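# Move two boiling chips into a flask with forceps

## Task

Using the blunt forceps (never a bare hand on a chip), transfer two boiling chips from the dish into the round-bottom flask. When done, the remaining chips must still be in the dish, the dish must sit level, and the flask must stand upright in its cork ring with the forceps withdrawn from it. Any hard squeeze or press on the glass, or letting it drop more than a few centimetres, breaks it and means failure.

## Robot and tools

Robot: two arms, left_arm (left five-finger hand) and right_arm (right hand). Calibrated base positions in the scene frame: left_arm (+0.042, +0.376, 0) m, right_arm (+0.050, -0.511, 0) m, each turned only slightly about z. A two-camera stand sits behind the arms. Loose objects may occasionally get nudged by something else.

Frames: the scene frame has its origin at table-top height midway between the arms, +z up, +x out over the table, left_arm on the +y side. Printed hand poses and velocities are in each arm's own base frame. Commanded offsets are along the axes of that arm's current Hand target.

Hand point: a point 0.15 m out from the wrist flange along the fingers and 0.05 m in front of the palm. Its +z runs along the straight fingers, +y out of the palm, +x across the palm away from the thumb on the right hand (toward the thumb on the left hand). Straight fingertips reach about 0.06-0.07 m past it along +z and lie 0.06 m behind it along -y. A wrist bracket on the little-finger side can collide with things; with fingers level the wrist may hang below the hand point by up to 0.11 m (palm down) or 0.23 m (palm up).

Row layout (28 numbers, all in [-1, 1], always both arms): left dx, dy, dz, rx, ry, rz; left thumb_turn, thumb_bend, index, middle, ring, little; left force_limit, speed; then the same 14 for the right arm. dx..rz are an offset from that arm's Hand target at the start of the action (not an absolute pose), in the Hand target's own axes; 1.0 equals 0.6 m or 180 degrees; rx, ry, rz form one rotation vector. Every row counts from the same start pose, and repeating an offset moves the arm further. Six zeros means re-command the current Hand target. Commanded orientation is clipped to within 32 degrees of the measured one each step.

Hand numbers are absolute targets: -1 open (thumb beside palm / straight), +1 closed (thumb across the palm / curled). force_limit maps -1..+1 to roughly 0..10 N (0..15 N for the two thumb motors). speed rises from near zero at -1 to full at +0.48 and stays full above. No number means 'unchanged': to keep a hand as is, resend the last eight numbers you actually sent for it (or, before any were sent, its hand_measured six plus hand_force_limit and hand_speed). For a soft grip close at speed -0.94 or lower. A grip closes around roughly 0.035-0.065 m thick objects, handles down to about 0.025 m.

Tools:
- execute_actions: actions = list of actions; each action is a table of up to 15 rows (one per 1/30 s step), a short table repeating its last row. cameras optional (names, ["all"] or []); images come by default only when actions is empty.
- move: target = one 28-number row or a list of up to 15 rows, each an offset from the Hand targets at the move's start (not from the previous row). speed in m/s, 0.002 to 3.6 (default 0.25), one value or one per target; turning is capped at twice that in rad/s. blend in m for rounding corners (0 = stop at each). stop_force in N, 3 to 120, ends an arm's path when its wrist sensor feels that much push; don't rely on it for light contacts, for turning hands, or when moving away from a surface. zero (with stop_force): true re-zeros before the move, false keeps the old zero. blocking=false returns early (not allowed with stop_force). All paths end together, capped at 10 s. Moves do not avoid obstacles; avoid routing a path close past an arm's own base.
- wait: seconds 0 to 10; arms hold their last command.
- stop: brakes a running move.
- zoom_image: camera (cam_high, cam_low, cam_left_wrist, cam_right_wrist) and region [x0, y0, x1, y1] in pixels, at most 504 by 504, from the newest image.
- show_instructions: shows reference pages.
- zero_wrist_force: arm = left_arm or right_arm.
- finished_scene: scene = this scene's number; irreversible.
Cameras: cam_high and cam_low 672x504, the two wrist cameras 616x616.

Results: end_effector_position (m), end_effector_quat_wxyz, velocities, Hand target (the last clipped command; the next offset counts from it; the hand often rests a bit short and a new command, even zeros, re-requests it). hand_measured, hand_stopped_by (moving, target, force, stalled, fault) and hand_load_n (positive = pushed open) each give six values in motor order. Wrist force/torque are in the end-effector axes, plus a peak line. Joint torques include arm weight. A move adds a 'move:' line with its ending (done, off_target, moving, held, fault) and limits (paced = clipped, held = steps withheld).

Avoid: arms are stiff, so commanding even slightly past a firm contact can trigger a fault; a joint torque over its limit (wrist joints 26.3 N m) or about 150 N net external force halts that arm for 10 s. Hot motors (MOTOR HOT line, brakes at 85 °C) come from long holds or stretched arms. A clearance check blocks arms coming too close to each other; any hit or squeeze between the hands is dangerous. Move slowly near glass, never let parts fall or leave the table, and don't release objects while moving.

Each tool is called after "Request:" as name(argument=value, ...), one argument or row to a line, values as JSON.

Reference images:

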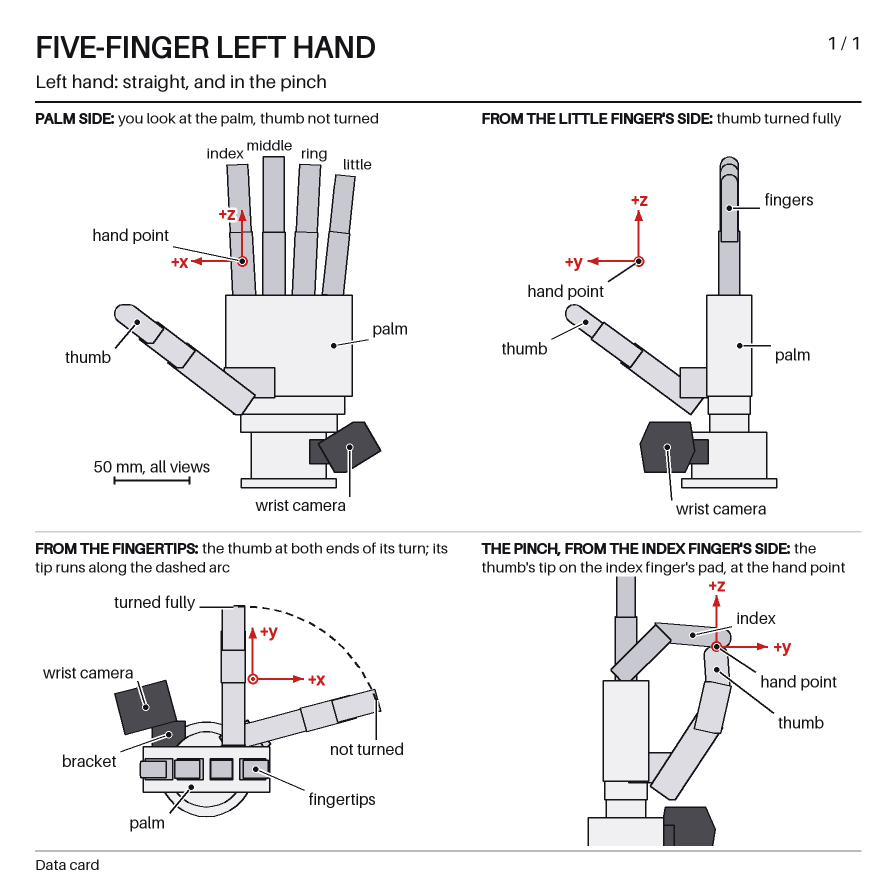

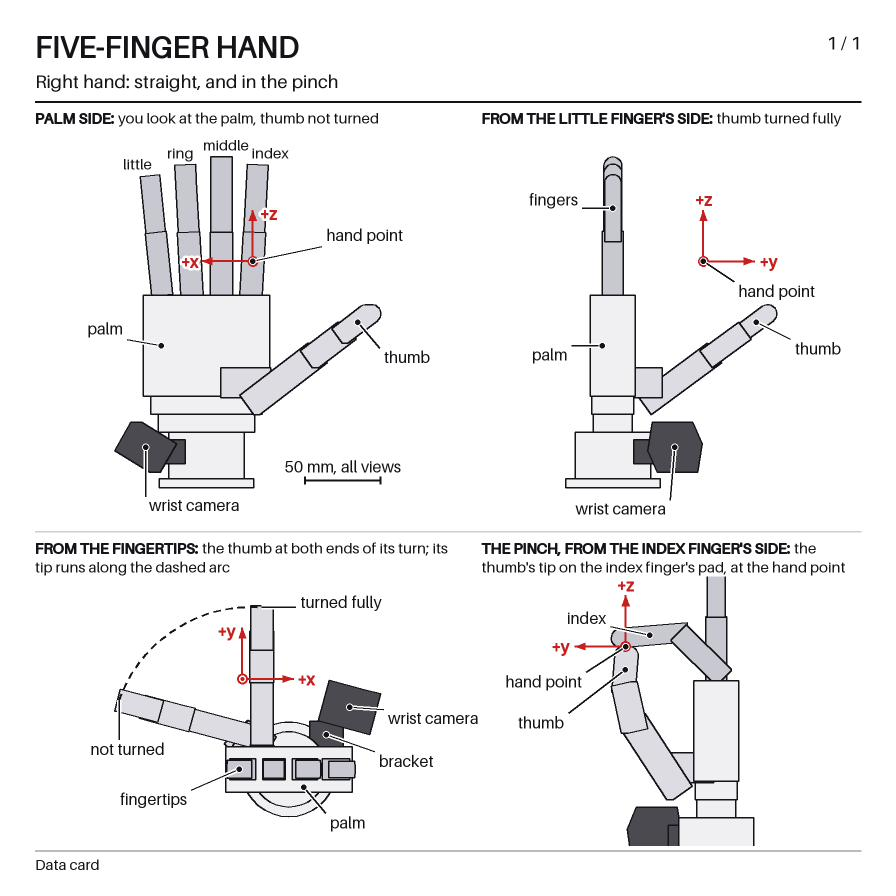

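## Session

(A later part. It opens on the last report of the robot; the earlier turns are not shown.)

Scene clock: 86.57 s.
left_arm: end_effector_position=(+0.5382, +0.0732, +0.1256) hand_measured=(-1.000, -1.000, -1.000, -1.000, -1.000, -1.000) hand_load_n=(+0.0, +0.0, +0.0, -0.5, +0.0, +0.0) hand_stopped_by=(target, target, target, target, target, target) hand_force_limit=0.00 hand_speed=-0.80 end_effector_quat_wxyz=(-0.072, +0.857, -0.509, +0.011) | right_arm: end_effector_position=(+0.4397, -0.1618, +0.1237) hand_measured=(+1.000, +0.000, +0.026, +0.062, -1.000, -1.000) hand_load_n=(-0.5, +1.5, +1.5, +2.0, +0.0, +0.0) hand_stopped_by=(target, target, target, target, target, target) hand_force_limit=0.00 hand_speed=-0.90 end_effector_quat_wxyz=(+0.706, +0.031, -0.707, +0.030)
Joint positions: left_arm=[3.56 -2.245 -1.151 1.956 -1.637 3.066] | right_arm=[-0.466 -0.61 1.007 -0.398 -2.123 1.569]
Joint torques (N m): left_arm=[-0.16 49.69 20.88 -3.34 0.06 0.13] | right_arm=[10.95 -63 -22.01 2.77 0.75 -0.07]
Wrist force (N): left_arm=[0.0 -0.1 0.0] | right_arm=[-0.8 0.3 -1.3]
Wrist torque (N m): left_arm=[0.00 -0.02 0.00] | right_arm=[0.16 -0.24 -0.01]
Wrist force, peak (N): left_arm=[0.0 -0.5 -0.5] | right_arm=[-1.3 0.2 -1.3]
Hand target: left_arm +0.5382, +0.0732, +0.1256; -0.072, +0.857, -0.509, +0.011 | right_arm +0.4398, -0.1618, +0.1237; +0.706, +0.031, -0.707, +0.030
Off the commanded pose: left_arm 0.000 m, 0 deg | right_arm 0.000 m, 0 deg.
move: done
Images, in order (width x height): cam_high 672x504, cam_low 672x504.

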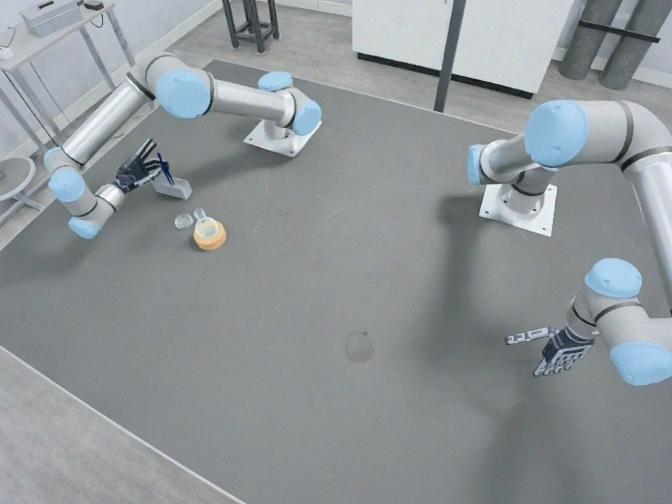

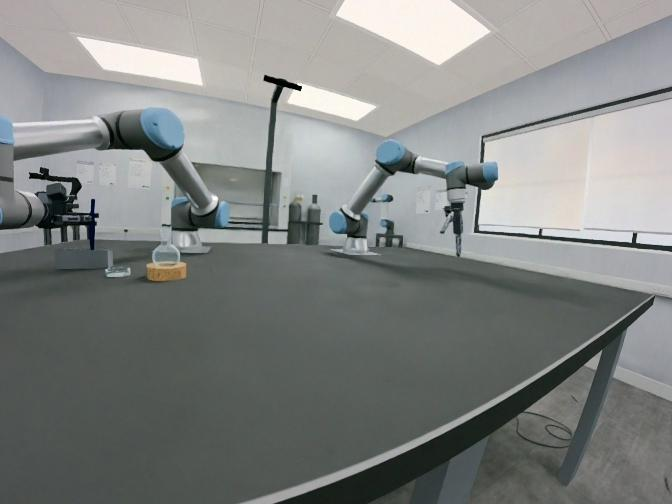

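Request:
move(
  target=[0,0,0,0,0,0,-1,-1,-1,-1,-1,-1,0,-0.8,-0.0628,0,0,0,0,0,1,0,0.026,0.062,-1,-1,0,-0.9],
  speed=0.04,
  stop_force=4,
  cameras=["cam_high","cam_low"],
)

Request:
zoom_image(
  camera="cam_high",
  region=[140, 140, 220, 220],
)

Scene clock: 88.80 s.
left_arm: end_effector_position=(+0.5382, +0.0732, +0.1256) hand_measured=(-1.000, -1.000, -1.000, -1.000, -1.000, -1.000) hand_load_n=(+0.0, +0.0, +0.0, +0.0, +0.0, +0.0) hand_stopped_by=(target, target, target, target, target, target) hand_force_limit=0.00 hand_speed=-0.80 end_effector_quat_wxyz=(-0.072, +0.857, -0.509, +0.011) | right_arm: end_effector_position=(+0.4398, -0.1617, +0.0861) hand_measured=(+1.000, +0.000, +0.026, +0.062, -1.000, -1.000) hand_load_n=(+0.0, +1.5, +1.5, +1.5, +0.0, +0.0) hand_stopped_by=(target, target, target, target, target, target) hand_force_limit=0.00 hand_speed=-0.90 end_effector_quat_wxyz=(+0.706, +0.031, -0.707, +0.030)
Joint positions: left_arm=[3.56 -2.245 -1.151 1.956 -1.637 3.066] | right_arm=[-0.466 -0.567 1.026 -0.46 -2.123 1.569]
Joint torques (N m): left_arm=[-0.15 49.92 20.87 -3.24 -0.06 0.13] | right_arm=[13 -63.09 -21.01 3.23 0.72 -0.24]
Wrist force (N): left_arm=[0.3 -0.4 -0.1] | right_arm=[-0.9 -0.3 -1.4]
Wrist torque (N m): left_arm=[-0.05 -0.05 0.03] | right_arm=[0.13 -0.23 -0.01]
Wrist force, peak (N): left_arm=[0.4 -0.6 0.0] | right_arm=[-1.0 -0.1 -1.4]
Hand target: left_arm +0.5382, +0.0732, +0.1256; -0.072, +0.857, -0.509, +0.011 | right_arm +0.4398, -0.1617, +0.0861; +0.706, +0.031, -0.707, +0.030
Off the commanded pose: left_arm 0.000 m, 0 deg | right_arm 0.000 m, 0 deg.
move: done
Images, in order (width x height): cam_high 672x504, cam_low 672x504.

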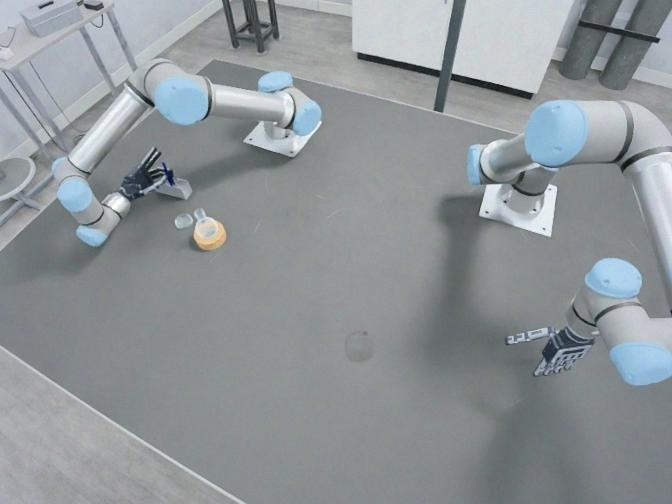

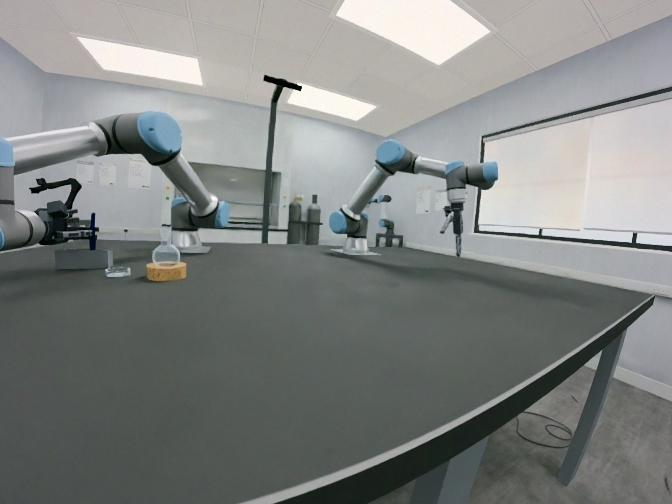

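Scaled by 6.300 from the camera's 672x504 image, which has a finer 960x720 frame.

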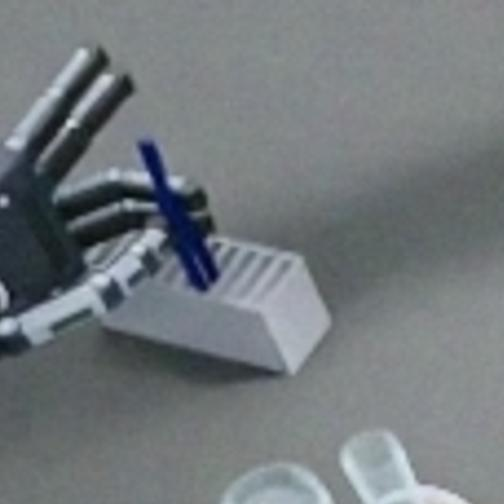

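Request:
move(
  target=[
    [0,0,0,0,0,0,-1,-1,-1,-1,-1,-1,0,-0.8,0,0,0,0,0,0,1,0,-0.6,-0.6,-1,-1,0,-0.7],
    [0,0,0,0,0,0,-1,-1,-1,-1,-1,-1,0,-0.8,0,0.005,-0.04,0,0,0,1,0,-0.6,-0.6,-1,-1,0,-0.7],
    [0,0,0,0,0,0,-1,-1,-1,-1,-1,-1,0,-0.8,0.18,0.005,-0.05,0,0,0,1,0,-0.6,-0.6,-1,-1,0,-0.7],
  ],
  speed=[0.05,0.05,0.1],
  cameras=["cam_high","cam_low","cam_right_wrist"],
)

Request:
zoom_image(
  camera="cam_high",
  region=[140, 140, 240, 250],
)

Request:
zoom_image(
  camera="cam_low",
  region=[40, 200, 200, 290],
)

Scene clock: 92.47 s.
left_arm: end_effector_position=(+0.5382, +0.0732, +0.1256) hand_measured=(-1.000, -1.000, -1.000, -1.000, -1.000, -1.000) hand_load_n=(+0.0, +0.0, +0.0, +0.0, +0.0, +0.0) hand_stopped_by=(target, target, target, target, target, target) hand_force_limit=0.00 hand_speed=-0.80 end_effector_quat_wxyz=(-0.072, +0.857, -0.509, +0.011) | right_arm: end_effector_position=(+0.4694, -0.1562, +0.1941) hand_measured=(+1.000, +0.000, -0.600, -0.600, -1.000, -1.000) hand_load_n=(+0.0, +0.0, +0.0, +0.0, +0.0, +0.0) hand_stopped_by=(target, target, target, target, target, target) hand_force_limit=0.00 hand_speed=-0.70 end_effector_quat_wxyz=(+0.706, +0.031, -0.707, +0.030)
Joint positions: left_arm=[3.56 -2.245 -1.151 1.956 -1.637 3.066] | right_arm=[-0.442 -0.593 0.785 -0.194 -2.099 1.569]
Joint torques (N m): left_arm=[-0.3 49.98 20.06 -3.36 0.15 0.2] | right_arm=[8.42 -38.4 -17.45 1.56 0.56 1.08]
Wrist force (N): left_arm=[0.1 -0.6 0.0] | right_arm=[-0.6 0.2 -1.2]
Wrist torque (N m): left_arm=[-0.09 -0.02 0.02] | right_arm=[0.17 -0.26 0.02]
Wrist force, peak (N): left_arm=[0.5 -0.6 0.2] | right_arm=[-1.9 0.4 -1.2]
Hand target: left_arm +0.5382, +0.0732, +0.1256; -0.072, +0.857, -0.509, +0.011 | right_arm +0.4693, -0.1563, +0.1941; +0.706, +0.031, -0.707, +0.030
Off the commanded pose: left_arm 0.000 m, 0 deg | right_arm 0.000 m, 0 deg.
move: done
Images, in order (width x height): cam_high 672x504, cam_low 672x504, cam_right_wrist 616x616.

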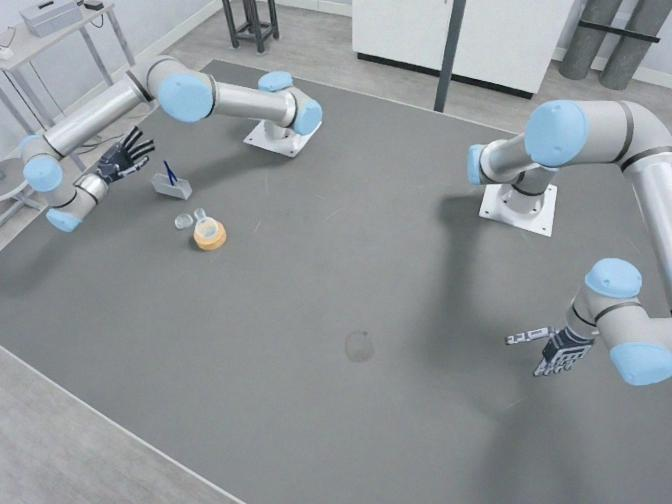

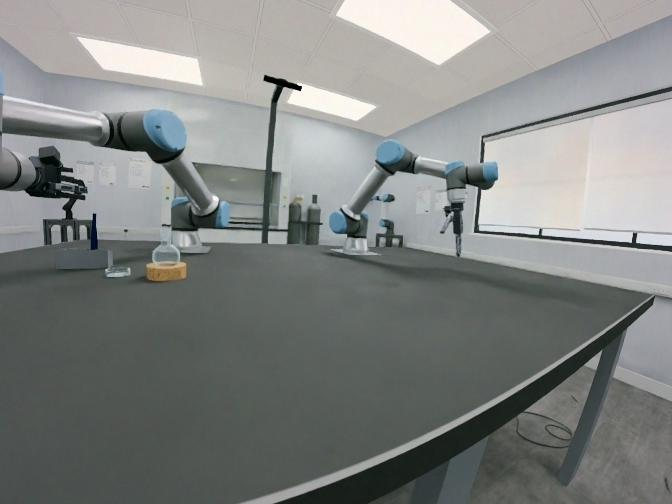

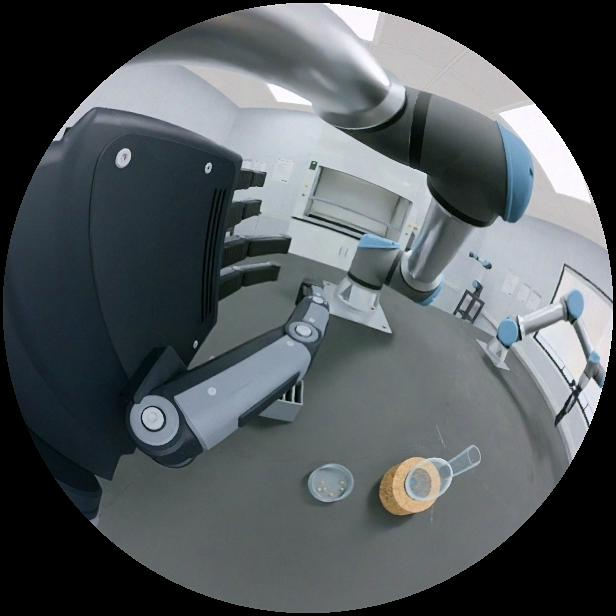

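Scaled by 4.582 from the camera's 672x504 image, which has a finer 960x720 frame.

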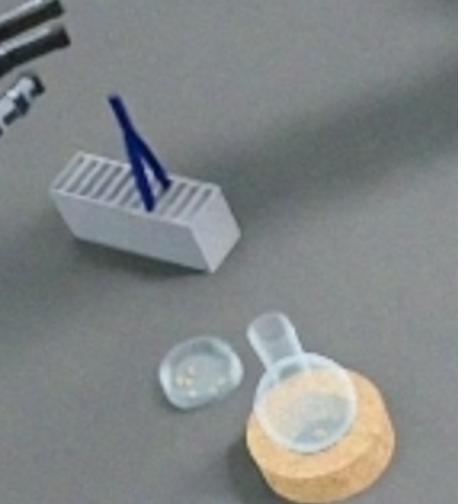

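Scaled by 3.150 from the camera's 672x504 image, which has a finer 960x720 frame.

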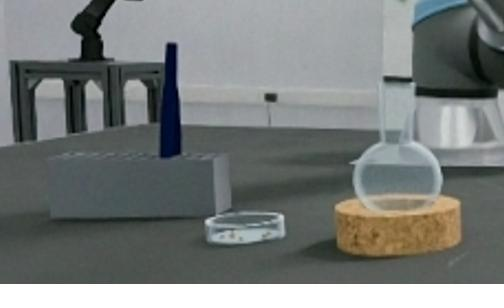

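Request:
finished_scene(
  scene=2,
)

The scene is finished: the task was done.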